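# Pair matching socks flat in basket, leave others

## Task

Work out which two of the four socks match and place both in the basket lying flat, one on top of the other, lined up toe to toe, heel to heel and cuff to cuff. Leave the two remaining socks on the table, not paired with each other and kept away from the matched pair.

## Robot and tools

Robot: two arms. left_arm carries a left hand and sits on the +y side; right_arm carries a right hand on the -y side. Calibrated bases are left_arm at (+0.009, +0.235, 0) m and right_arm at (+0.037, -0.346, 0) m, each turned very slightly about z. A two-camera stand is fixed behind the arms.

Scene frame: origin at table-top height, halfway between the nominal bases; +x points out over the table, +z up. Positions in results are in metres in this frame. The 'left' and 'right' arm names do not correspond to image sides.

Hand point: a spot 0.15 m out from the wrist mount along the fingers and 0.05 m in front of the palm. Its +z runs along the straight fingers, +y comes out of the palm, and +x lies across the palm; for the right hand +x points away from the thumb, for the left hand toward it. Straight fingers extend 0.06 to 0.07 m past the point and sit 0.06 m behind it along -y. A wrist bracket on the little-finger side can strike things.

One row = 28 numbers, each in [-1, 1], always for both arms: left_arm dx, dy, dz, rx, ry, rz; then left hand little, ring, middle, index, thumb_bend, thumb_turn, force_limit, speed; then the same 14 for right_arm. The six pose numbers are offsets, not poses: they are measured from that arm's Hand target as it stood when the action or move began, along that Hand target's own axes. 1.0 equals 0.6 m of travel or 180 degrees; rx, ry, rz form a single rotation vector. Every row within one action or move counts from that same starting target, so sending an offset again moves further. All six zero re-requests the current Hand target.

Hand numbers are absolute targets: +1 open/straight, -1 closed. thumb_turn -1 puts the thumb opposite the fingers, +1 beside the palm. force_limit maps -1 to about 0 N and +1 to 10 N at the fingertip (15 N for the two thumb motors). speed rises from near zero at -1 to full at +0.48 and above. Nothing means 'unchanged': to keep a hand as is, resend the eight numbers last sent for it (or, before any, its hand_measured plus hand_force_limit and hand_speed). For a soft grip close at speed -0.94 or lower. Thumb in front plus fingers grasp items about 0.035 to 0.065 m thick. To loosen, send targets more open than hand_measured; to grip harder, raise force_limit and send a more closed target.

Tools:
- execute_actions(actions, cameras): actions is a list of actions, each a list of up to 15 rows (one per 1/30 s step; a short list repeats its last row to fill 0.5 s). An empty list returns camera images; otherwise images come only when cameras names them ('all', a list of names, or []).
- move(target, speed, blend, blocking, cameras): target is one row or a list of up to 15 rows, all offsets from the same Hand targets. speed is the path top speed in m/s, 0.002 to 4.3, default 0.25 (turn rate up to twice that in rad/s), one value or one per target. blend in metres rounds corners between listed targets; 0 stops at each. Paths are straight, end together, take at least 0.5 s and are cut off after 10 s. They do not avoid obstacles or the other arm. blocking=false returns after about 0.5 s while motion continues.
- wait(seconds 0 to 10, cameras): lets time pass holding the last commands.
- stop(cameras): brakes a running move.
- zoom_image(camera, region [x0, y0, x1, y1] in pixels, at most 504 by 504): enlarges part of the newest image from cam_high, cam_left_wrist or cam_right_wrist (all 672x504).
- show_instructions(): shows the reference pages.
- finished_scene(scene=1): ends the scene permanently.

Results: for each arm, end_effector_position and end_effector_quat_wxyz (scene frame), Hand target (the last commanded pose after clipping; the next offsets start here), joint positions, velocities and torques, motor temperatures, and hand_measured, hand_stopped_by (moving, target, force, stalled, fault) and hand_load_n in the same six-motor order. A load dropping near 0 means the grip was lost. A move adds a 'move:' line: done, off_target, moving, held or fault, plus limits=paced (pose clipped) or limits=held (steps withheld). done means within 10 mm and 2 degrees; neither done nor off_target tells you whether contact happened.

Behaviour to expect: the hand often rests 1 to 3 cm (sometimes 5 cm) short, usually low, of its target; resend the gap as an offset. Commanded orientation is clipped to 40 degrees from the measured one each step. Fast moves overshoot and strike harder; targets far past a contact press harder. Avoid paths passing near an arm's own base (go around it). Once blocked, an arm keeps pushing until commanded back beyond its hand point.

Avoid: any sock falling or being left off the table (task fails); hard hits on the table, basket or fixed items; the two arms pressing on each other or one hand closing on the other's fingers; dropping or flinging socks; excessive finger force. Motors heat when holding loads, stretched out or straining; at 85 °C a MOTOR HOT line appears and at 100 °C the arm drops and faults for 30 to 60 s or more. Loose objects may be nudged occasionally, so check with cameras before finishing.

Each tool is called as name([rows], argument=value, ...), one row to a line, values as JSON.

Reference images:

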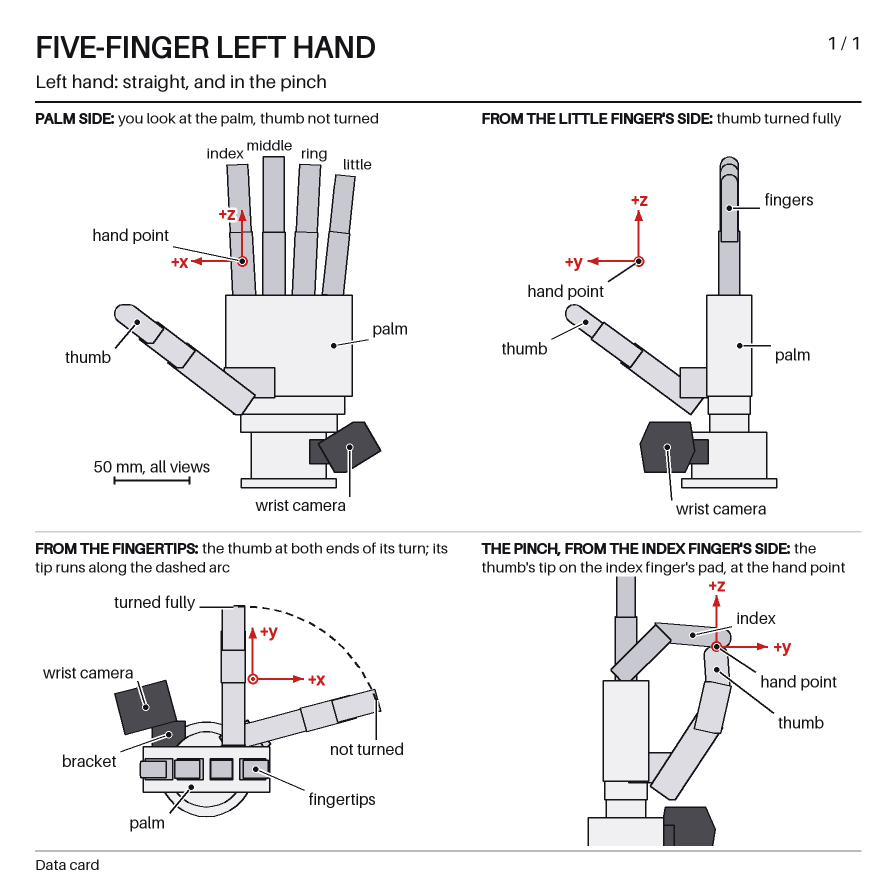

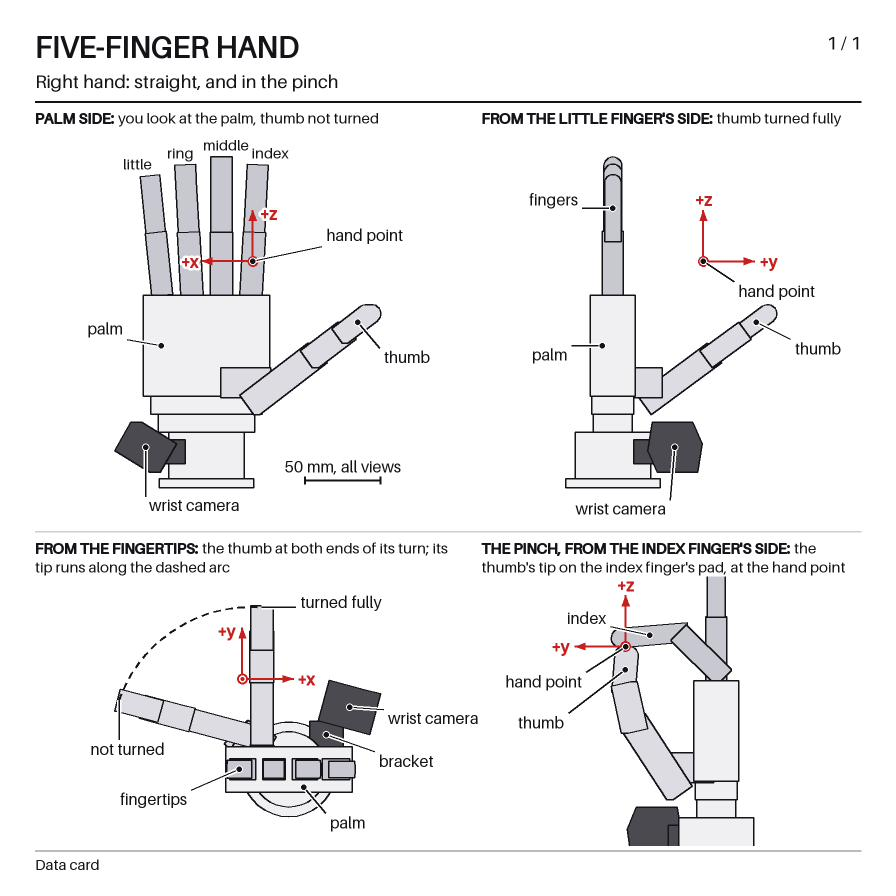

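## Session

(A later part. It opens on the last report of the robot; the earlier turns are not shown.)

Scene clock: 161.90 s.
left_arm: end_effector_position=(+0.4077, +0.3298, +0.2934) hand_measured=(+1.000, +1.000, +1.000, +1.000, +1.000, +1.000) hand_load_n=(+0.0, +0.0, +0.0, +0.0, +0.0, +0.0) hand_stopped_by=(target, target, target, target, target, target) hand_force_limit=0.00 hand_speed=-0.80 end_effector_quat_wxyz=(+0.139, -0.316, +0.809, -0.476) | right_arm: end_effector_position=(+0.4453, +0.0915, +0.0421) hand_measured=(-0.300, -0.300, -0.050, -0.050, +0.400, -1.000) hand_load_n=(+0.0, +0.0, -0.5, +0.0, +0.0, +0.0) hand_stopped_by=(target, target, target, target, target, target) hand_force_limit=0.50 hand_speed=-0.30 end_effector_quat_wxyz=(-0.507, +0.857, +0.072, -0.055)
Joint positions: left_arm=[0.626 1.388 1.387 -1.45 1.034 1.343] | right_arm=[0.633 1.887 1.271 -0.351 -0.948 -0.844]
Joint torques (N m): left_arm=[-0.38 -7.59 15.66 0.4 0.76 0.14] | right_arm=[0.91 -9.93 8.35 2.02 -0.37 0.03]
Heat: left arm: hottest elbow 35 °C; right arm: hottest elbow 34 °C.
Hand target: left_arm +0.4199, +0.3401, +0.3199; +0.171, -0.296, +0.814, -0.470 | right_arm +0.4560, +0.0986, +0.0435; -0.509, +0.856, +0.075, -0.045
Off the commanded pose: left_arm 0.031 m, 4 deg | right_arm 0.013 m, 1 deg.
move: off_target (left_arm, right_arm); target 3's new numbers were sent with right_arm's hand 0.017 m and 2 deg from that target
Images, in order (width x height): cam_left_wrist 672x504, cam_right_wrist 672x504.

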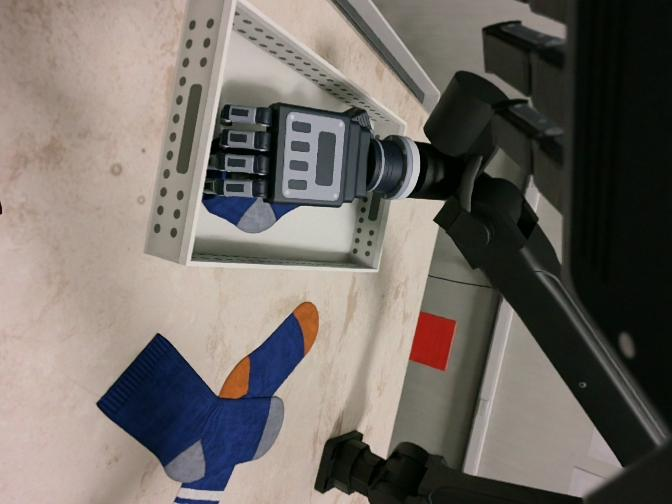

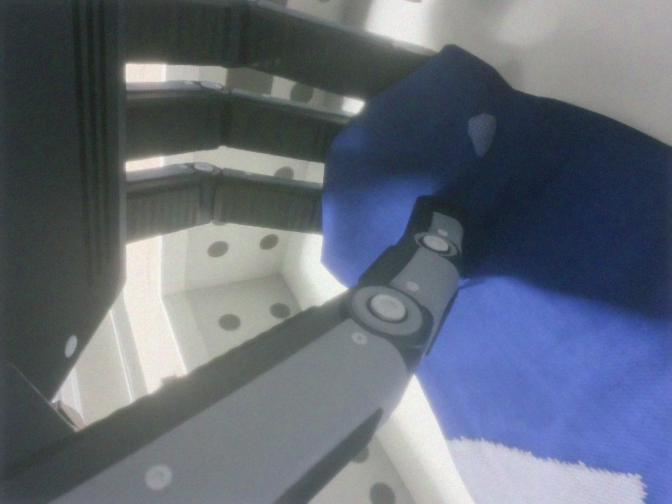

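move([
  [0,0,0,0,0,0,1,1,1,1,1,1,0,-0.8,0,-0.073,-0.04,0,0,0,-0.3,-0.3,-0.05,-0.05,0.4,-1,0.5,-0.3],
  [0,0,0,0,0,0,1,1,1,1,1,1,0,-0.8,0,-0.2198,-0.1193,0,0,0,1,1,1,1,0.6,-1,0.5,0],
  [0,0,0,0,0,0,1,1,1,1,1,1,0,-0.8,-0.2732,-0.0769,-0.7548,0,0,0,1,1,1,1,0.6,-1,0.5,0],
], speed=[0.06,0.15,0.3], blend=[0.0,0.03,0], cameras=["cam_left_wrist","cam_high"])

zoom_image(camera="cam_left_wrist", region=[150, 0, 420, 280])

zoom_image(camera="cam_high", region=[250, 170, 450, 370])

Scene clock: 167.47 s.
left_arm: end_effector_position=(+0.4077, +0.3298, +0.2934) hand_measured=(+1.000, +1.000, +1.000, +1.000, +1.000, +1.000) hand_load_n=(+0.0, +0.0, +0.0, +0.0, +0.0, -0.5) hand_stopped_by=(target, target, target, target, target, target) hand_force_limit=0.00 hand_speed=-0.80 end_effector_quat_wxyz=(+0.139, -0.316, +0.809, -0.476) | right_arm: end_effector_position=(+0.3612, -0.3014, +0.3009) hand_measured=(+1.000, +1.000, +1.000, +1.000, +0.600, -1.000) hand_load_n=(+0.0, +0.0, +0.0, -0.5, +0.0, -0.5) hand_stopped_by=(target, target, target, target, target, target) hand_force_limit=0.50 hand_speed=0.00 end_effector_quat_wxyz=(-0.446, +0.890, -0.010, +0.095)
Joint positions: left_arm=[0.626 1.388 1.387 -1.45 1.034 1.343] | right_arm=[-0.179 1.196 1.283 -1.677 -0.947 -1.793]
Joint torques (N m): left_arm=[0.44 -7.3 15.66 0.49 0.72 0.12] | right_arm=[1.79 -3.19 7.31 -0.28 -0.76 -0.2]
Heat: left arm: hottest elbow 35 °C; right arm: hottest elbow 35 °C.
Hand target: left_arm +0.4199, +0.3401, +0.3199; +0.171, -0.296, +0.814, -0.470 | right_arm +0.3598, -0.3001, +0.3004; -0.509, +0.856, +0.075, -0.044
Off the commanded pose: left_arm 0.031 m, 4 deg | right_arm 0.002 m, 20 deg.
joint sent to its limit (right arm) — joint 4 (wrist pitch), lower limit. The joint targets are off in orientation, not in position.
move: off_target (left_arm, right_arm); blend cut to 0 m at target 2; target 2's new numbers were sent with right_arm's hand 0.028 m and 2 deg from that target
Images, in order (width x height): cam_high 672x504, cam_left_wrist 672x504.

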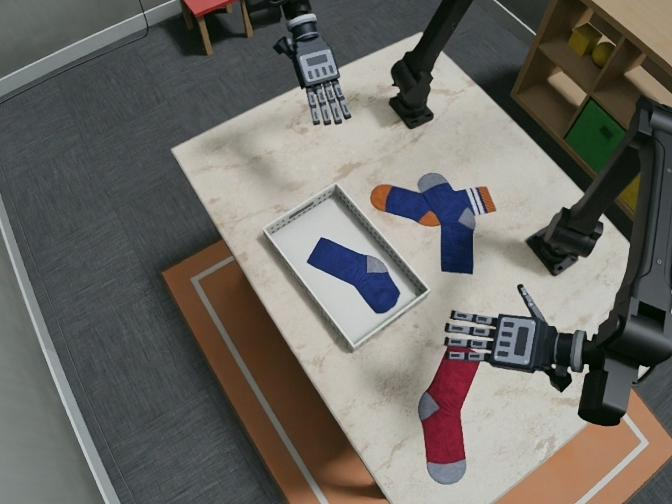

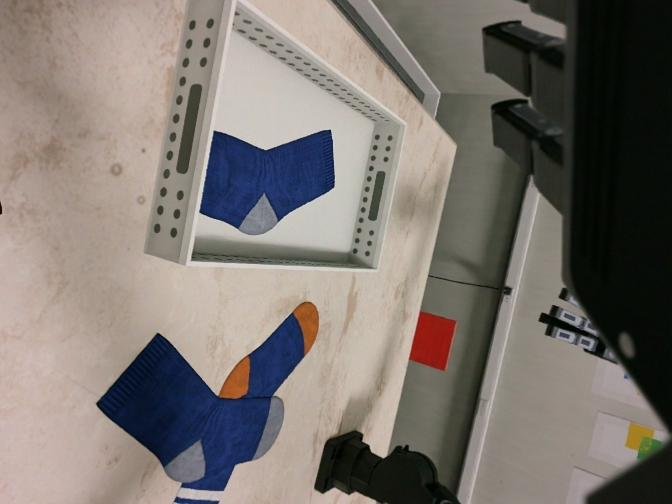

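Scaled by 1.800.

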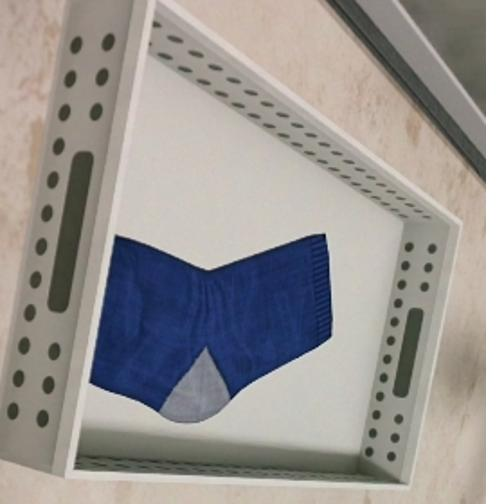

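Scaled by 2.520.

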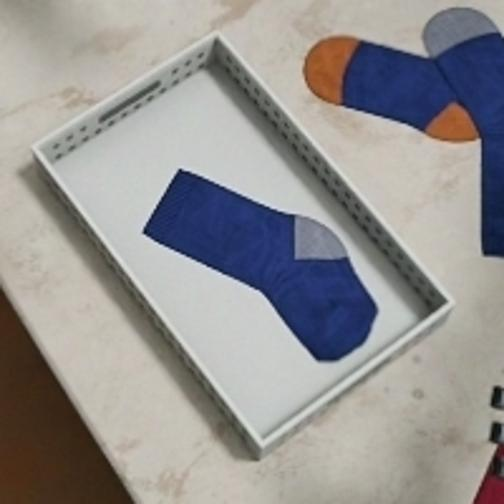

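move(target=[0.4297,-0.0873,0.6511,0.011,0.0962,0.0556,1,1,0.3,0.3,0.4,-1,-0.5,0.0,-0.006,-0.1015,-0.0925,0,0,0,1,1,1,1,0.6,-1,0.5,0], speed=0.25, cameras=["cam_left_wrist","cam_high"])

Scene clock: 171.07 s.
left_arm: end_effector_position=(+0.4389, -0.0988, +0.1434) hand_measured=(+1.000, +1.000, +0.300, +0.300, +0.400, -1.000) hand_load_n=(+0.0, +0.0, +0.0, +0.0, +0.0, +0.0) hand_stopped_by=(target, target, target, target, target, target) hand_force_limit=-0.50 hand_speed=0.00 end_effector_quat_wxyz=(+0.071, -0.151, +0.855, -0.490) | right_arm: end_effector_position=(+0.3579, -0.3160, +0.3563) hand_measured=(+1.000, +1.000, +1.000, +1.000, +0.600, -1.000) hand_load_n=(+0.0, +0.0, +0.0, +0.0, +0.0, +0.0) hand_stopped_by=(target, target, target, target, target, target) hand_force_limit=0.50 hand_speed=0.00 end_effector_quat_wxyz=(-0.429, +0.889, -0.047, +0.150)
Joint positions: left_arm=[-0.392 1.5 1.035 -0.25 0.681 0.468] | right_arm=[-0.228 1.124 1.378 -1.677 -0.936 -1.674]
Joint torques (N m): left_arm=[-0.26 -9.76 12.97 2.44 0.2 -0.17] | right_arm=[-0.32 -3.72 11 0.23 -1.03 0.11]
Heat: left arm: hottest elbow 35 °C; right arm: hottest elbow 35 °C.
Hand target: left_arm +0.4563, -0.1049, +0.1701; +0.092, -0.147, +0.845, -0.506 | right_arm +0.3597, -0.3201, +0.3802; -0.509, +0.856, +0.075, -0.045
Off the commanded pose: left_arm 0.032 m, 3 deg | right_arm 0.024 m, 28 deg.
joint sent to its limit (right arm) — joint 4 (wrist pitch), lower limit. The joint targets are off in orientation, not in position.
move: off_target (left_arm, right_arm)
Images, in order (width x height): cam_high 672x504, cam_left_wrist 672x504.

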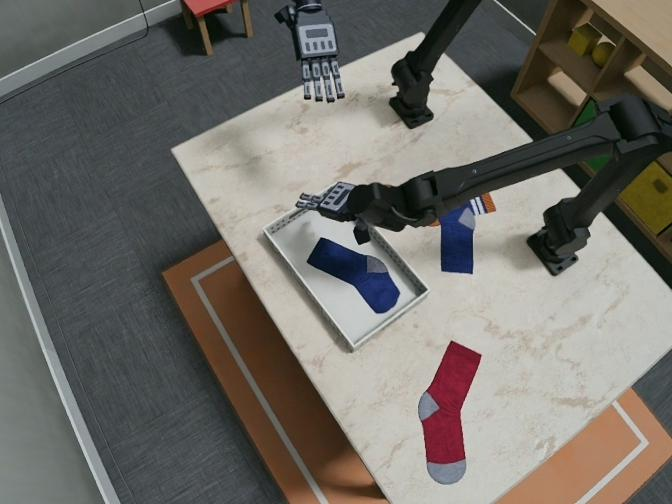

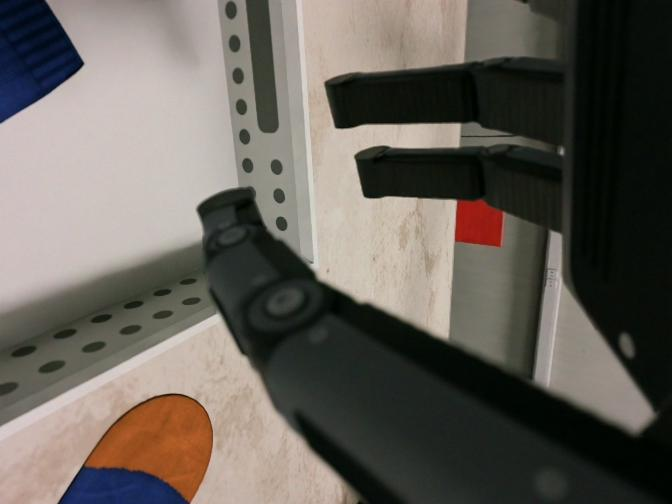

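move(target=[-0.0833,0.0882,0.047,0,0,0,1,1,0.3,0.3,0.4,-1,-0.5,0.0,0,0,0,0,0,0,1,1,1,1,0.6,-1,0.5,0], speed=0.15, cameras=["cam_left_wrist"])

Scene clock: 172.57 s.
left_arm: end_effector_position=(+0.4725, -0.0784, +0.0773) hand_measured=(+1.000, +1.000, +0.300, +0.300, +0.400, -1.000) hand_load_n=(+0.0, +0.0, +0.0, +0.0, +0.0, +0.0) hand_stopped_by=(target, target, target, target, target, target) hand_force_limit=-0.50 hand_speed=0.00 end_effector_quat_wxyz=(+0.056, -0.172, +0.855, -0.487) | right_arm: end_effector_position=(+0.3579, -0.3160, +0.3563) hand_measured=(+1.000, +1.000, +1.000, +1.000, +0.600, -1.000) hand_load_n=(+0.0, +0.0, +0.0, +0.0, +0.0, +0.0) hand_stopped_by=(target, target, target, target, target, target) hand_force_limit=0.50 hand_speed=0.00 end_effector_quat_wxyz=(-0.429, +0.889, -0.047, +0.150)
Joint positions: left_arm=[-0.322 1.66 1.039 -0.151 0.731 0.492] | right_arm=[-0.228 1.124 1.378 -1.677 -0.937 -1.673]
Joint torques (N m): left_arm=[-0.26 -10.87 14.48 2.47 0.37 0.19] | right_arm=[-0.26 -3.66 11.04 0.21 -1.05 0.08]
Heat: left arm: hottest elbow 36 °C; right arm: hottest elbow 35 °C.
Hand target: left_arm +0.5036, -0.0877, +0.1103; +0.092, -0.147, +0.845, -0.506 | right_arm +0.3597, -0.3201, +0.3802; -0.509, +0.856, +0.075, -0.045
Off the commanded pose: left_arm 0.046 m, 6 deg | right_arm 0.024 m, 28 deg.
joint sent to its limit (right arm) — joint 4 (wrist pitch), lower limit. The joint targets are off in orientation, not in position.
move: off_target (left_arm, right_arm)
Images, in order (width x height): cam_left_wrist 672x504.

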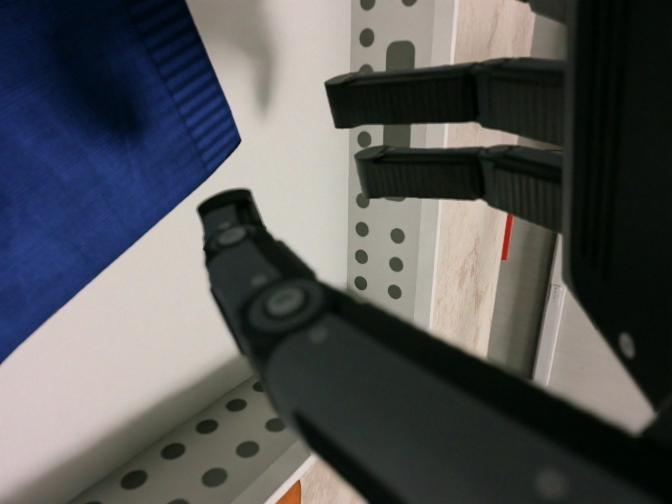

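move(target=[-0.0633,0.0312,0.0122,0,-0.1225,-0.0654,1,1,0.3,0.3,0.4,-1,-0.5,0.0,0,0,0,0,0,0,1,1,1,1,0.6,-1,0.5,0], speed=0.15, cameras=["cam_left_wrist"])

Scene clock: 175.83 s.
left_arm: end_effector_position=(+0.5409, -0.0667, +0.0818) hand_measured=(+1.000, +1.000, +0.300, +0.300, +0.400, -1.000) hand_load_n=(+0.0, +0.0, +0.0, +0.0, +0.0, +0.0) hand_stopped_by=(target, target, target, target, target, target) hand_force_limit=-0.50 hand_speed=0.00 end_effector_quat_wxyz=(+0.197, -0.327, +0.798, -0.466) | right_arm: end_effector_position=(+0.3579, -0.3160, +0.3563) hand_measured=(+1.000, +1.000, +1.000, +1.000, +0.600, -1.000) hand_load_n=(+0.0, +0.0, +0.0, +0.0, +0.0, +0.0) hand_stopped_by=(target, target, target, target, target, target) hand_force_limit=0.50 hand_speed=0.00 end_effector_quat_wxyz=(-0.429, +0.889, -0.047, +0.150)
Joint positions: left_arm=[-0.34 1.659 1 0.113 0.35 0.215] | right_arm=[-0.228 1.124 1.378 -1.677 -0.937 -1.673]
Joint torques (N m): left_arm=[-1.2 -11.52 8.36 2.67 -0.02 -0.18] | right_arm=[-0.09 -3.31 11.02 0.29 -1.04 0.09]
Heat: left arm: hottest elbow 36 °C; right arm: hottest elbow 35 °C.
Hand target: left_arm +0.5386, -0.0726, +0.0906; +0.199, -0.326, +0.792, -0.476 | right_arm +0.3597, -0.3201, +0.3802; -0.509, +0.856, +0.075, -0.045
Off the commanded pose: left_arm 0.011 m, 1 deg | right_arm 0.024 m, 28 deg.
joint sent to its limit (right arm) — joint 4 (wrist pitch), lower limit. The joint targets are off in orientation, not in position.
move: off_target (left_arm, right_arm)
Images, in order (width x height): cam_left_wrist 672x504.

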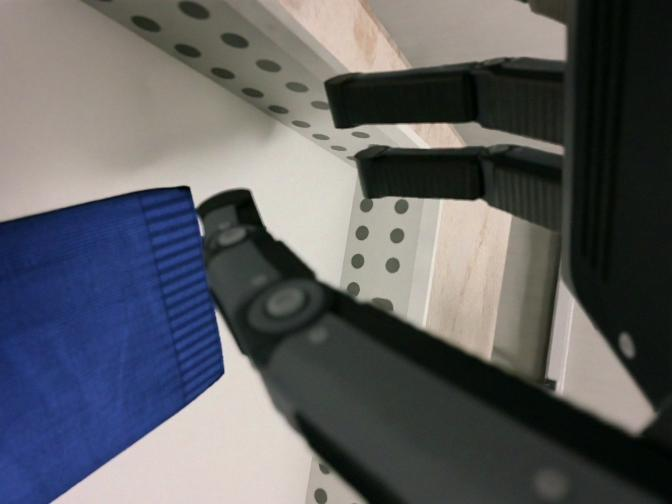

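move(target=[0.055,0.0436,0.0243,0,0,0,1,1,0.3,0.3,0.4,-1,-0.5,0.0,0,0,0,0,0,0,1,1,1,1,0.6,-1,0.5,0], speed=0.12, cameras=["cam_left_wrist"])

Scene clock: 177.00 s.
left_arm: end_effector_position=(+0.5163, -0.0941, +0.0610) hand_measured=(+1.000, +1.000, +0.300, +0.300, +0.400, -1.000) hand_load_n=(+0.0, +0.0, +0.0, +0.0, +0.0, +0.0) hand_stopped_by=(target, target, target, target, target, target) hand_force_limit=-0.50 hand_speed=0.00 end_effector_quat_wxyz=(+0.200, -0.322, +0.796, -0.471) | right_arm: end_effector_position=(+0.3579, -0.3160, +0.3563) hand_measured=(+1.000, +1.000, +1.000, +1.000, +0.600, -1.000) hand_load_n=(+0.0, +0.0, +0.0, +0.0, +0.0, +0.0) hand_stopped_by=(target, target, target, target, target, target) hand_force_limit=0.50 hand_speed=0.00 end_effector_quat_wxyz=(-0.429, +0.889, -0.047, +0.150)
Joint positions: left_arm=[-0.411 1.673 0.936 0.217 0.293 0.181] | right_arm=[-0.228 1.124 1.378 -1.677 -0.937 -1.673]
Joint torques (N m): left_arm=[-0.97 -10.17 7.87 2.81 -0.08 -0.21] | right_arm=[-0.73 -3.72 11 0.02 -1.04 0.09]
Heat: left arm: hottest elbow 35 °C; right arm: hottest elbow 35 °C.
Hand target: left_arm +0.5157, -0.0963, +0.0604; +0.199, -0.326, +0.792, -0.476 | right_arm +0.3597, -0.3201, +0.3802; -0.509, +0.856, +0.075, -0.045
Off the commanded pose: left_arm 0.002 m, 1 deg | right_arm 0.024 m, 28 deg.
joint sent to its limit (right arm) — joint 4 (wrist pitch), lower limit. The joint targets are off in orientation, not in position.
move: off_target (right_arm)
Images, in order (width x height): cam_left_wrist 672x504.

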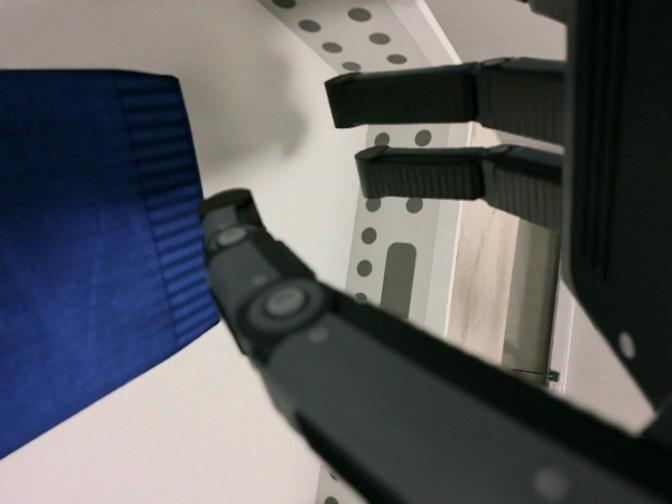

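move(target=[0.0612,0.0382,-0.0287,0,0.034,0.019,1,1,0.3,0.3,0.4,-1,-0.5,0.0,0,0,0,0,0,0,1,1,1,1,0.6,-1,0.5,0], speed=0.12, cameras=["cam_left_wrist","cam_high"])

Scene clock: 180.20 s.
left_arm: end_effector_position=(+0.4708, -0.1001, +0.0369) hand_measured=(+1.000, +1.000, +0.300, +0.300, +0.400, -1.000) hand_load_n=(+0.0, +0.0, +0.0, +0.0, +0.0, +0.0) hand_stopped_by=(target, target, target, target, target, target) hand_force_limit=-0.50 hand_speed=0.00 end_effector_quat_wxyz=(+0.160, -0.292, +0.814, -0.477) | right_arm: end_effector_position=(+0.3579, -0.3160, +0.3563) hand_measured=(+1.000, +1.000, +1.000, +1.000, +0.600, -1.000) hand_load_n=(+0.0, +0.0, +0.0, +0.0, +0.0, +0.0) hand_stopped_by=(target, target, target, target, target, target) hand_force_limit=0.50 hand_speed=0.00 end_effector_quat_wxyz=(-0.429, +0.889, -0.047, +0.150)
Joint positions: left_arm=[-0.433 1.663 0.851 0.253 0.371 0.201] | right_arm=[-0.228 1.124 1.378 -1.677 -0.937 -1.673]
Joint torques (N m): left_arm=[-0.85 -10.46 7.73 2.67 0.17 0.13] | right_arm=[0.32 -3.84 10.97 0.13 -1.03 0.09]
Heat: left arm: hottest elbow 35 °C; right arm: hottest elbow 35 °C.
Hand target: left_arm +0.4716, -0.1038, +0.0481; +0.171, -0.277, +0.811, -0.486 | right_arm +0.3597, -0.3201, +0.3802; -0.509, +0.856, +0.075, -0.045
Off the commanded pose: left_arm 0.012 m, 2 deg | right_arm 0.024 m, 28 deg.
joint sent to its limit (right arm) — joint 4 (wrist pitch), lower limit. The joint targets are off in orientation, not in position.
move: off_target (left_arm, right_arm)
Images, in order (width x height): cam_high 672x504, cam_left_wrist 672x504.

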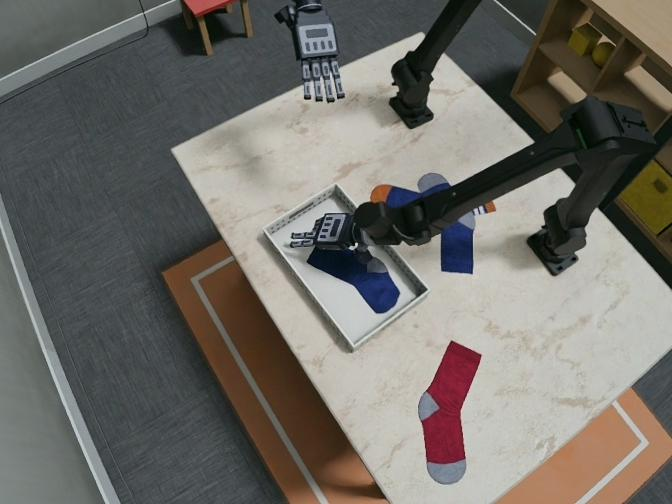

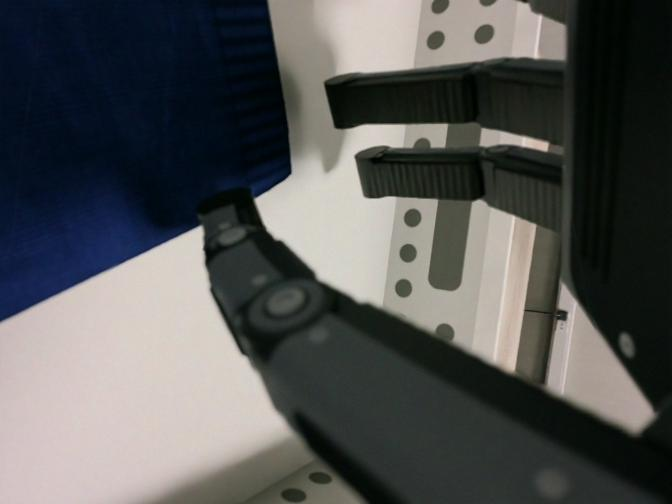

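move(target=[-0.057,0.0052,-0.0313,0,0,0,1,1,0.3,0.3,0.4,-1,-0.5,0.0,0,0,0,0,0,0,1,1,1,1,0.6,-1,0.5,0], speed=0.12, cameras=["cam_left_wrist"])

Scene clock: 181.93 s.
left_arm: end_effector_position=(+0.4854, -0.0686, +0.0447) hand_measured=(+1.000, +1.000, +0.300, +0.300, +0.400, -1.000) hand_load_n=(+0.0, +0.0, +0.0, +0.0, +0.0, +0.0) hand_stopped_by=(target, target, target, target, target, target) hand_force_limit=-0.50 hand_speed=0.00 end_effector_quat_wxyz=(+0.163, -0.287, +0.811, -0.482) | right_arm: end_effector_position=(+0.3579, -0.3160, +0.3563) hand_measured=(+1.000, +1.000, +1.000, +1.000, +0.600, -1.000) hand_load_n=(+0.0, -0.5, +0.0, +0.0, +0.0, +0.0) hand_stopped_by=(target, target, target, target, target, target) hand_force_limit=0.50 hand_speed=0.00 end_effector_quat_wxyz=(-0.429, +0.889, -0.047, +0.150)
Joint positions: left_arm=[-0.354 1.646 0.851 0.233 0.444 0.249] | right_arm=[-0.228 1.124 1.378 -1.677 -0.937 -1.673]
Joint torques (N m): left_arm=[-0.44 -10.93 8.42 1.8 0.17 0.12] | right_arm=[-0.03 -3.9 11.03 0.25 -1.04 0.1]
Heat: left arm: hottest elbow 35 °C; right arm: hottest elbow 35 °C.
Hand target: left_arm +0.4875, -0.0686, +0.0546; +0.171, -0.277, +0.811, -0.486 | right_arm +0.3597, -0.3201, +0.3802; -0.509, +0.856, +0.075, -0.045
Off the commanded pose: left_arm 0.010 m, 2 deg | right_arm 0.024 m, 28 deg.
joint sent to its limit (right arm) — joint 4 (wrist pitch), lower limit. The joint targets are off in orientation, not in position.
move: off_target (right_arm)
Images, in order (width x height): cam_left_wrist 672x504.

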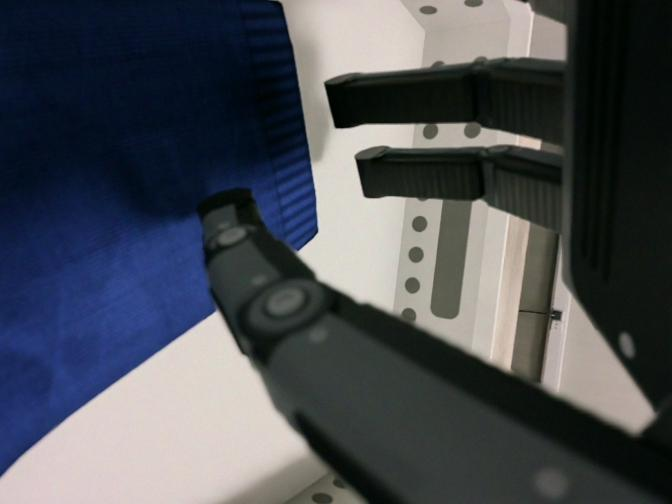

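move(target=[-0.0091,0.0267,-0.0135,0,0,0,1,1,0.3,0.3,0.4,-1,-0.5,0.0,0,0,0,0,0,0,1,1,1,1,0.6,-1,0.5,0], speed=0.1, cameras=["cam_left_wrist"])

Scene clock: 184.20 s.
left_arm: end_effector_position=(+0.4780, -0.0566, +0.0347) hand_measured=(+1.000, +1.000, +0.300, +0.300, +0.400, -1.000) hand_load_n=(+0.0, -0.5, +0.0, +0.0, +0.5, +0.0) hand_stopped_by=(target, target, target, target, target, target) hand_force_limit=-0.50 hand_speed=0.00 end_effector_quat_wxyz=(+0.156, -0.287, +0.815, -0.479) | right_arm: end_effector_position=(+0.3579, -0.3160, +0.3563) hand_measured=(+1.000, +1.000, +1.000, +1.000, +0.600, -1.000) hand_load_n=(+0.0, +0.0, +0.0, +0.0, +0.0, +0.0) hand_stopped_by=(target, target, target, target, target, target) hand_force_limit=0.50 hand_speed=0.00 end_effector_quat_wxyz=(-0.429, +0.889, -0.047, +0.150)
Joint positions: left_arm=[-0.334 1.646 0.822 0.24 0.467 0.266] | right_arm=[-0.228 1.124 1.378 -1.677 -0.937 -1.673]
Joint torques (N m): left_arm=[0.38 -10.17 7.57 2.65 0.21 0.13] | right_arm=[-0.21 -3.84 11.12 0.08 -1.01 0.03]
Heat: left arm: hottest elbow 35 °C; right arm: hottest elbow 35 °C.
Hand target: left_arm +0.4826, -0.0536, +0.0440; +0.171, -0.277, +0.811, -0.486 | right_arm +0.3597, -0.3201, +0.3802; -0.509, +0.856, +0.075, -0.045
Off the commanded pose: left_arm 0.011 m, 2 deg | right_arm 0.024 m, 28 deg.
joint sent to its limit (right arm) — joint 4 (wrist pitch), lower limit. The joint targets are off in orientation, not in position.
move: off_target (left_arm, right_arm)
Images, in order (width x height): cam_left_wrist 672x504.

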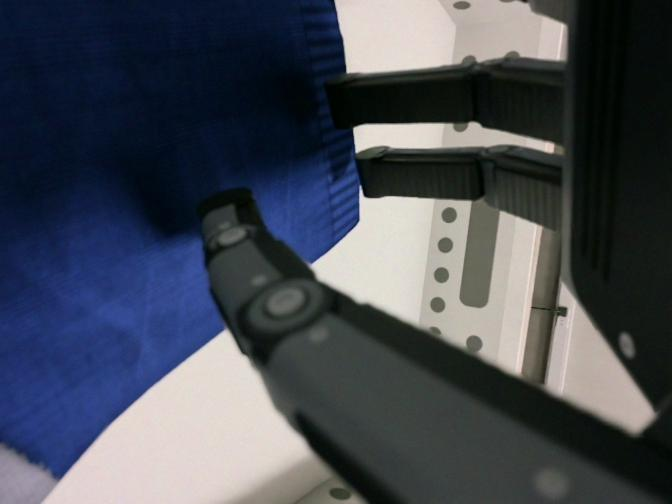

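move([
  [0,0.0323,0.0179,-0.0167,0,0,1,1,0.3,0.3,0.4,-1,-0.5,0.0,0,0,0,0,0,0,1,1,1,1,0.6,-1,0.5,0],
  [0,0.0323,0.0179,-0.0167,0,0,1,1,-0.4,-0.4,0.1,-1,0.2,-0.7,0,0,0,0,0,0,1,1,1,1,0.6,-1,0.5,0],
], speed=0.06, cameras=["cam_left_wrist"])

Scene clock: 186.97 s.
left_arm: end_effector_position=(+0.4787, -0.0526, +0.0223) hand_measured=(+1.000, +1.000, -0.248, -0.276, +0.106, -1.000) hand_load_n=(+0.0, +0.0, +6.5, +5.5, +7.5, -2.0) hand_stopped_by=(target, target, force, force, target, target) hand_force_limit=0.20 hand_speed=-0.70 end_effector_quat_wxyz=(+0.159, -0.288, +0.821, -0.467) | right_arm: end_effector_position=(+0.3579, -0.3160, +0.3563) hand_measured=(+1.000, +1.000, +1.000, +1.000, +0.600, -1.000) hand_load_n=(+0.0, +0.0, +0.0, +0.0, +0.0, +0.0) hand_stopped_by=(target, target, target, target, target, target) hand_force_limit=0.50 hand_speed=0.00 end_effector_quat_wxyz=(-0.429, +0.889, -0.047, +0.150)
Joint positions: left_arm=[-0.334 1.666 0.822 0.238 0.45 0.284] | right_arm=[-0.228 1.124 1.378 -1.677 -0.937 -1.673]
Joint torques (N m): left_arm=[-0.56 -8.64 8.91 1.72 0 0.14] | right_arm=[-0.38 -3.6 11.03 0.21 -1 0.06]
Heat: left arm: hottest elbow 35 °C; right arm: hottest elbow 36 °C.
Hand target: left_arm +0.4830, -0.0538, +0.0218; +0.163, -0.281, +0.824, -0.465 | right_arm +0.3597, -0.3201, +0.3802; -0.509, +0.856, +0.075, -0.045
Off the commanded pose: left_arm 0.004 m, 1 deg | right_arm 0.024 m, 28 deg.
joint sent to its limit (right arm) — joint 4 (wrist pitch), lower limit. The joint targets are off in orientation, not in position.
move: off_target (right_arm)
Images, in order (width x height): cam_left_wrist 672x504.

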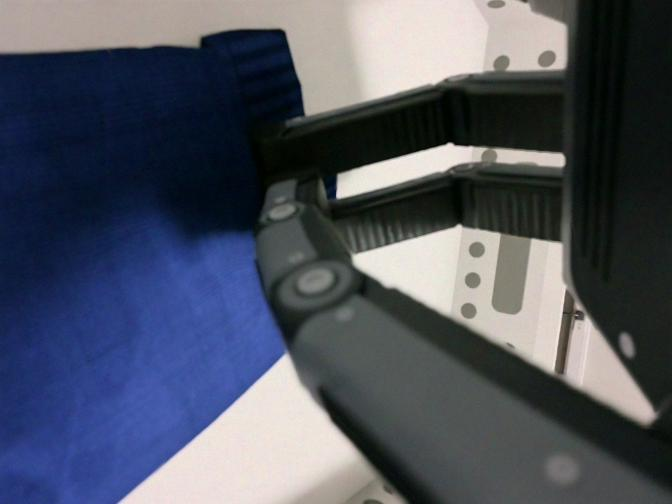

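move([
  [0,0,0,0,0,0,1,1,-0.5,-0.5,0.0,-1,0.5,-0.7,0,0,0,0,0,0,1,1,1,1,0.6,-1,0.5,0],
  [0,-0.1,-0.055,0,0,0,1,1,-0.5,-0.5,0.0,-1,0.5,-0.7,0,0,0,0,0,0,1,1,1,1,0.6,-1,0.5,0],
], speed=0.06, cameras=["cam_left_wrist"])

Scene clock: 189.37 s.
left_arm: end_effector_position=(+0.4597, -0.0444, +0.0592) hand_measured=(+1.000, +1.000, -0.260, -0.298, +0.090, -1.000) hand_load_n=(+0.0, +0.0, +11.5, +8.0, +13.5, -2.5) hand_stopped_by=(target, target, force, force, force, target) hand_force_limit=0.50 hand_speed=-0.70 end_effector_quat_wxyz=(+0.139, -0.301, +0.831, -0.447) | right_arm: end_effector_position=(+0.3579, -0.3160, +0.3563) hand_measured=(+1.000, +1.000, +1.000, +1.000, +0.600, -1.000) hand_load_n=(+0.0, +0.0, +0.0, +0.0, +0.0, +0.0) hand_stopped_by=(target, target, target, target, target, target) hand_force_limit=0.50 hand_speed=0.00 end_effector_quat_wxyz=(-0.429, +0.889, -0.047, +0.150)
Joint positions: left_arm=[-0.334 1.547 0.842 0.033 0.446 0.284] | right_arm=[-0.228 1.124 1.378 -1.677 -0.937 -1.673]
Joint torques (N m): left_arm=[-1.14 -9.82 13.78 1.7 0.07 0.11] | right_arm=[0.32 -3.49 11.02 0.23 -1.01 0.09]
Heat: left arm: hottest elbow 35 °C; right arm: hottest elbow 36 °C.
Hand target: left_arm +0.4842, -0.0561, +0.0904; +0.163, -0.281, +0.824, -0.465 | right_arm +0.3597, -0.3201, +0.3802; -0.509, +0.856, +0.075, -0.045
Off the commanded pose: left_arm 0.041 m, 4 deg | right_arm 0.024 m, 28 deg.
joint sent to its limit (right arm) — joint 4 (wrist pitch), lower limit. The joint targets are off in orientation, not in position.
move: off_target (left_arm, right_arm)
Images, in order (width x height): cam_left_wrist 672x504.

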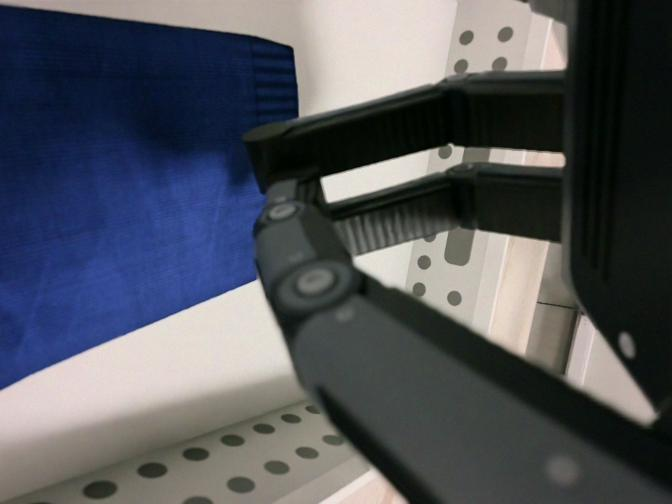

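move([
  [0,0.045,0.025,0,0,0,1,1,0.3,0.3,0.4,-1,0,0.0,0,0,0,0,0,0,1,1,1,1,0.6,-1,0.5,0],
], speed=0.1, cameras=["cam_left_wrist"])

Scene clock: 190.50 s.
left_arm: end_effector_position=(+0.4694, -0.0482, +0.0454) hand_measured=(+1.000, +1.000, +0.300, +0.300, +0.400, -1.000) hand_load_n=(+0.0, +0.0, +0.0, +0.0, +0.0, +0.0) hand_stopped_by=(target, target, target, target, target, target) hand_force_limit=0.00 hand_speed=0.00 end_effector_quat_wxyz=(+0.146, -0.297, +0.828, -0.453) | right_arm: end_effector_position=(+0.3579, -0.3160, +0.3563) hand_measured=(+1.000, +1.000, +1.000, +1.000, +0.600, -1.000) hand_load_n=(+0.0, +0.0, +0.0, +0.0, +0.0, +0.5) hand_stopped_by=(target, target, target, target, target, target) hand_force_limit=0.50 hand_speed=0.00 end_effector_quat_wxyz=(-0.429, +0.889, -0.047, +0.150)
Joint positions: left_arm=[-0.334 1.596 0.842 0.103 0.446 0.284] | right_arm=[-0.228 1.124 1.378 -1.677 -0.937 -1.673]
Joint torques (N m): left_arm=[-0.79 -8.47 10.54 2.66 0.09 0.17] | right_arm=[0.15 -3.55 11.08 0.06 -1.02 0.1]
Heat: left arm: hottest elbow 35 °C; right arm: hottest elbow 36 °C.
Hand target: left_arm +0.4837, -0.0552, +0.0594; +0.163, -0.281, +0.824, -0.465 | right_arm +0.3597, -0.3201, +0.3802; -0.509, +0.856, +0.075, -0.045
Off the commanded pose: left_arm 0.021 m, 3 deg | right_arm 0.024 m, 28 deg.
joint sent to its limit (right arm) — joint 4 (wrist pitch), lower limit. The joint targets are off in orientation, not in position.
move: off_target (left_arm, right_arm)
Images, in order (width x height): cam_left_wrist 672x504.

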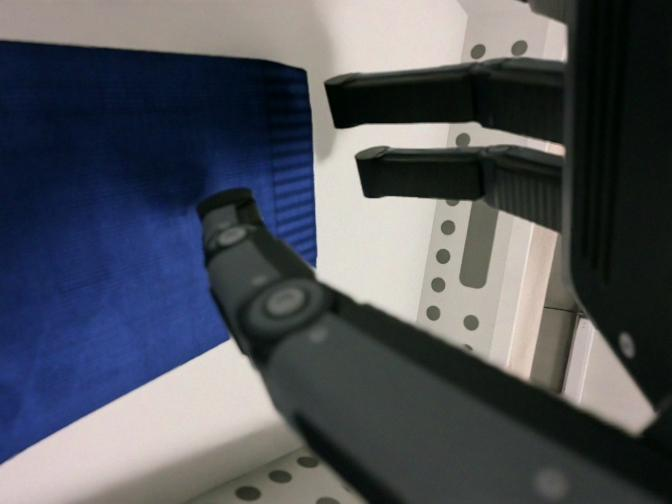

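move([
  [0,0.058,0.032,0,0,0,1,1,0.3,0.3,0.4,-1,0,0.0,0,0,0,0,0,0,1,1,1,1,0.6,-1,0.5,0],
], speed=0.1, cameras=["cam_left_wrist"])

Scene clock: 191.37 s.
left_arm: end_effector_position=(+0.4845, -0.0546, +0.0261) hand_measured=(+1.000, +1.000, +0.300, +0.300, +0.400, -1.000) hand_load_n=(+0.0, +0.0, +0.0, +0.0, +0.0, +0.0) hand_stopped_by=(target, target, target, target, target, target) hand_force_limit=0.00 hand_speed=0.00 end_effector_quat_wxyz=(+0.160, -0.288, +0.821, -0.467) | right_arm: end_effector_position=(+0.3579, -0.3160, +0.3563) hand_measured=(+1.000, +1.000, +1.000, +1.000, +0.600, -1.000) hand_load_n=(+0.0, +0.0, +0.0, +0.0, +0.0, +0.0) hand_stopped_by=(target, target, target, target, target, target) hand_force_limit=0.50 hand_speed=0.00 end_effector_quat_wxyz=(-0.429, +0.889, -0.047, +0.150)
Joint positions: left_arm=[-0.334 1.67 0.842 0.223 0.449 0.285] | right_arm=[-0.228 1.124 1.378 -1.677 -0.937 -1.673]
Joint torques (N m): left_arm=[-0.5 -9.58 7.25 2.44 0.04 0.16] | right_arm=[0.32 -3.19 10.82 0.1 -1.01 0.06]
Heat: left arm: hottest elbow 35 °C; right arm: hottest elbow 36 °C.
Hand target: left_arm +0.4831, -0.0538, +0.0197; +0.163, -0.281, +0.824, -0.465 | right_arm +0.3597, -0.3201, +0.3802; -0.509, +0.856, +0.075, -0.045
Off the commanded pose: left_arm 0.007 m, 1 deg | right_arm 0.024 m, 28 deg.
joint sent to its limit (right arm) — joint 4 (wrist pitch), lower limit. The joint targets are off in orientation, not in position.
move: off_target (right_arm)
Images, in order (width x height): cam_left_wrist 672x504.

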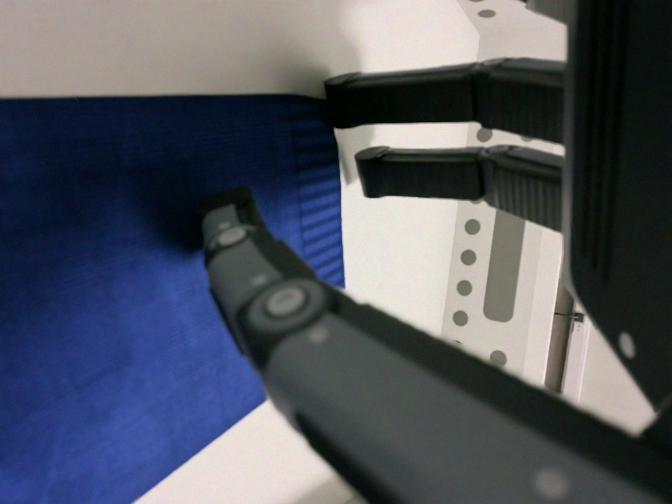

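move([
  [0.03,0,0,0,0,0,1,1,0.3,0.3,0.4,-1,0,0.0,0,0,0,0,0,0,1,1,1,1,0.6,-1,0.5,0],
  [0.03,0.0292,0.0165,0,0,0,1,1,0.3,0.3,0.4,-1,0,0.0,0,0,0,0,0,0,1,1,1,1,0.6,-1,0.5,0],
], speed=0.06, cameras=["cam_left_wrist"])

Scene clock: 193.10 s.
left_arm: end_effector_position=(+0.4824, -0.0634, +0.0222) hand_measured=(+1.000, +1.000, +0.300, +0.300, +0.400, -1.000) hand_load_n=(+0.0, +0.0, -0.5, +0.0, +0.0, +0.0) hand_stopped_by=(target, target, target, target, target, target) hand_force_limit=0.00 hand_speed=0.00 end_effector_quat_wxyz=(+0.181, -0.275, +0.815, -0.477) | right_arm: end_effector_position=(+0.3579, -0.3160, +0.3563) hand_measured=(+1.000, +1.000, +1.000, +1.000, +0.600, -1.000) hand_load_n=(+0.0, +0.0, +0.0, +0.0, +0.0, +0.0) hand_stopped_by=(target, target, target, target, target, target) hand_force_limit=0.50 hand_speed=0.00 end_effector_quat_wxyz=(-0.429, +0.889, -0.047, +0.150)
Joint positions: left_arm=[-0.358 1.679 0.811 0.313 0.422 0.285] | right_arm=[-0.228 1.124 1.378 -1.677 -0.937 -1.673]
Joint torques (N m): left_arm=[-1.03 -7.71 6.11 2.04 -0.02 -0.06] | right_arm=[-0.5 -3.49 10.97 0.1 -1.03 0.09]
Heat: left arm: hottest elbow 35 °C; right arm: hottest elbow 36 °C.
Hand target: left_arm +0.4688, -0.0644, -0.0005; +0.163, -0.281, +0.824, -0.465 | right_arm +0.3597, -0.3201, +0.3802; -0.509, +0.856, +0.075, -0.045
Off the commanded pose: left_arm 0.027 m, 3 deg | right_arm 0.024 m, 28 deg.
joint sent to its limit (right arm) — joint 4 (wrist pitch), lower limit. The joint targets are off in orientation, not in position.
move: off_target (left_arm, right_arm)
Images, in order (width x height): cam_left_wrist 672x504.

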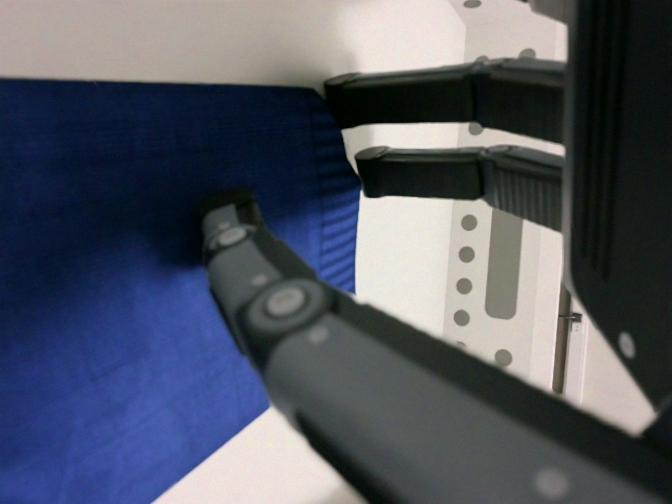

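move([
  [0,-0.012,-0.007,0,0,0,1,1,-0.4,-0.4,0.1,-1,0.2,-0.7,0,0,0,0,0,0,1,1,1,1,0.6,-1,0.5,0],
  [0,-0.012,-0.007,0,0,0,1,1,-0.5,-0.5,0.0,-1,0.5,-0.7,0,0,0,0,0,0,1,1,1,1,0.6,-1,0.5,0],
], speed=0.06, cameras=["cam_left_wrist"])

Scene clock: 195.43 s.
left_arm: end_effector_position=(+0.4789, -0.0649, +0.0202) hand_measured=(+1.000, +1.000, -0.238, -0.260, +0.104, -1.000) hand_load_n=(+0.0, +0.0, +12.0, +10.5, +11.5, -0.5) hand_stopped_by=(target, target, force, force, force, target) hand_force_limit=0.50 hand_speed=-0.70 end_effector_quat_wxyz=(+0.176, -0.275, +0.818, -0.474) | right_arm: end_effector_position=(+0.3579, -0.3160, +0.3563) hand_measured=(+1.000, +1.000, +1.000, +1.000, +0.600, -1.000) hand_load_n=(+0.0, +0.0, +0.0, -0.5, +0.0, +0.0) hand_stopped_by=(target, target, target, target, target, target) hand_force_limit=0.50 hand_speed=0.00 end_effector_quat_wxyz=(-0.429, +0.889, -0.047, +0.150)
Joint positions: left_arm=[-0.363 1.679 0.811 0.301 0.422 0.285] | right_arm=[-0.228 1.124 1.378 -1.677 -0.937 -1.673]
Joint torques (N m): left_arm=[-1.14 -9.05 6.48 1.61 -0.01 -0.05] | right_arm=[0.26 -3.14 11 0.16 -1.03 0.09]
Heat: left arm: hottest elbow 35 °C; right arm: hottest elbow 36 °C.
Hand target: left_arm +0.4688, -0.0645, +0.0079; +0.163, -0.281, +0.824, -0.465 | right_arm +0.3597, -0.3201, +0.3802; -0.509, +0.856, +0.075, -0.045
Off the commanded pose: left_arm 0.016 m, 2 deg | right_arm 0.024 m, 28 deg.
joint sent to its limit (right arm) — joint 4 (wrist pitch), lower limit. The joint targets are off in orientation, not in position.
move: off_target (left_arm, right_arm); target 2's new numbers were sent with left_arm's hand 0.016 m and 2 deg from that target
Images, in order (width x height): cam_left_wrist 672x504.

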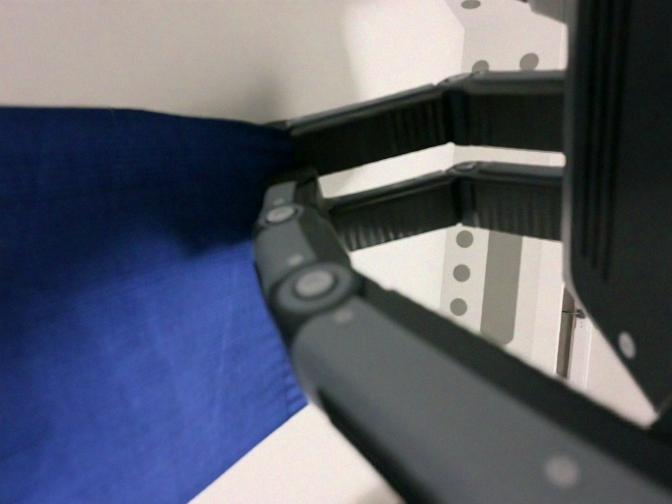

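move([
  [0,-0.095,-0.052,0,0,0,1,1,-0.5,-0.5,0.0,-1,0.5,-0.7,0,0,0,0,0,0,1,1,1,1,0.6,-1,0.5,0],
], speed=0.06, cameras=["cam_left_wrist"])

Scene clock: 197.07 s.
left_arm: end_effector_position=(+0.4533, -0.0540, +0.0465) hand_measured=(+1.000, +1.000, -0.238, -0.260, +0.104, -1.000) hand_load_n=(+0.0, +0.0, +12.0, +10.5, +11.5, +0.0) hand_stopped_by=(target, target, force, force, force, target) hand_force_limit=0.50 hand_speed=-0.70 end_effector_quat_wxyz=(+0.149, -0.291, +0.832, -0.448) | right_arm: end_effector_position=(+0.3579, -0.3160, +0.3563) hand_measured=(+1.000, +1.000, +1.000, +1.000, +0.600, -1.000) hand_load_n=(+0.0, +0.0, +0.0, +0.0, +0.0, +0.0) hand_stopped_by=(target, target, target, target, target, target) hand_force_limit=0.50 hand_speed=0.00 end_effector_quat_wxyz=(-0.429, +0.889, -0.047, +0.150)
Joint positions: left_arm=[-0.364 1.563 0.811 0.1 0.418 0.285] | right_arm=[-0.228 1.124 1.378 -1.677 -0.937 -1.673]
Joint torques (N m): left_arm=[-1.32 -9.47 12.29 1.65 -0.01 -0.08] | right_arm=[-0.09 -3.78 11.1 0.17 -1 0.08]
Heat: left arm: hottest elbow 35 °C; right arm: hottest elbow 36 °C.
Hand target: left_arm +0.4700, -0.0668, +0.0728; +0.163, -0.281, +0.824, -0.465 | right_arm +0.3597, -0.3201, +0.3802; -0.509, +0.856, +0.075, -0.045
Off the commanded pose: left_arm 0.034 m, 3 deg | right_arm 0.024 m, 28 deg.
joint sent to its limit (right arm) — joint 4 (wrist pitch), lower limit. The joint targets are off in orientation, not in position.
move: off_target (left_arm, right_arm)
Images, in order (width x height): cam_left_wrist 672x504.

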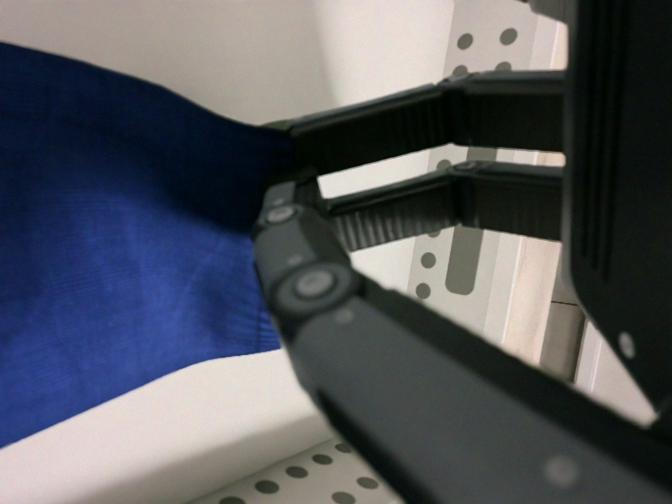

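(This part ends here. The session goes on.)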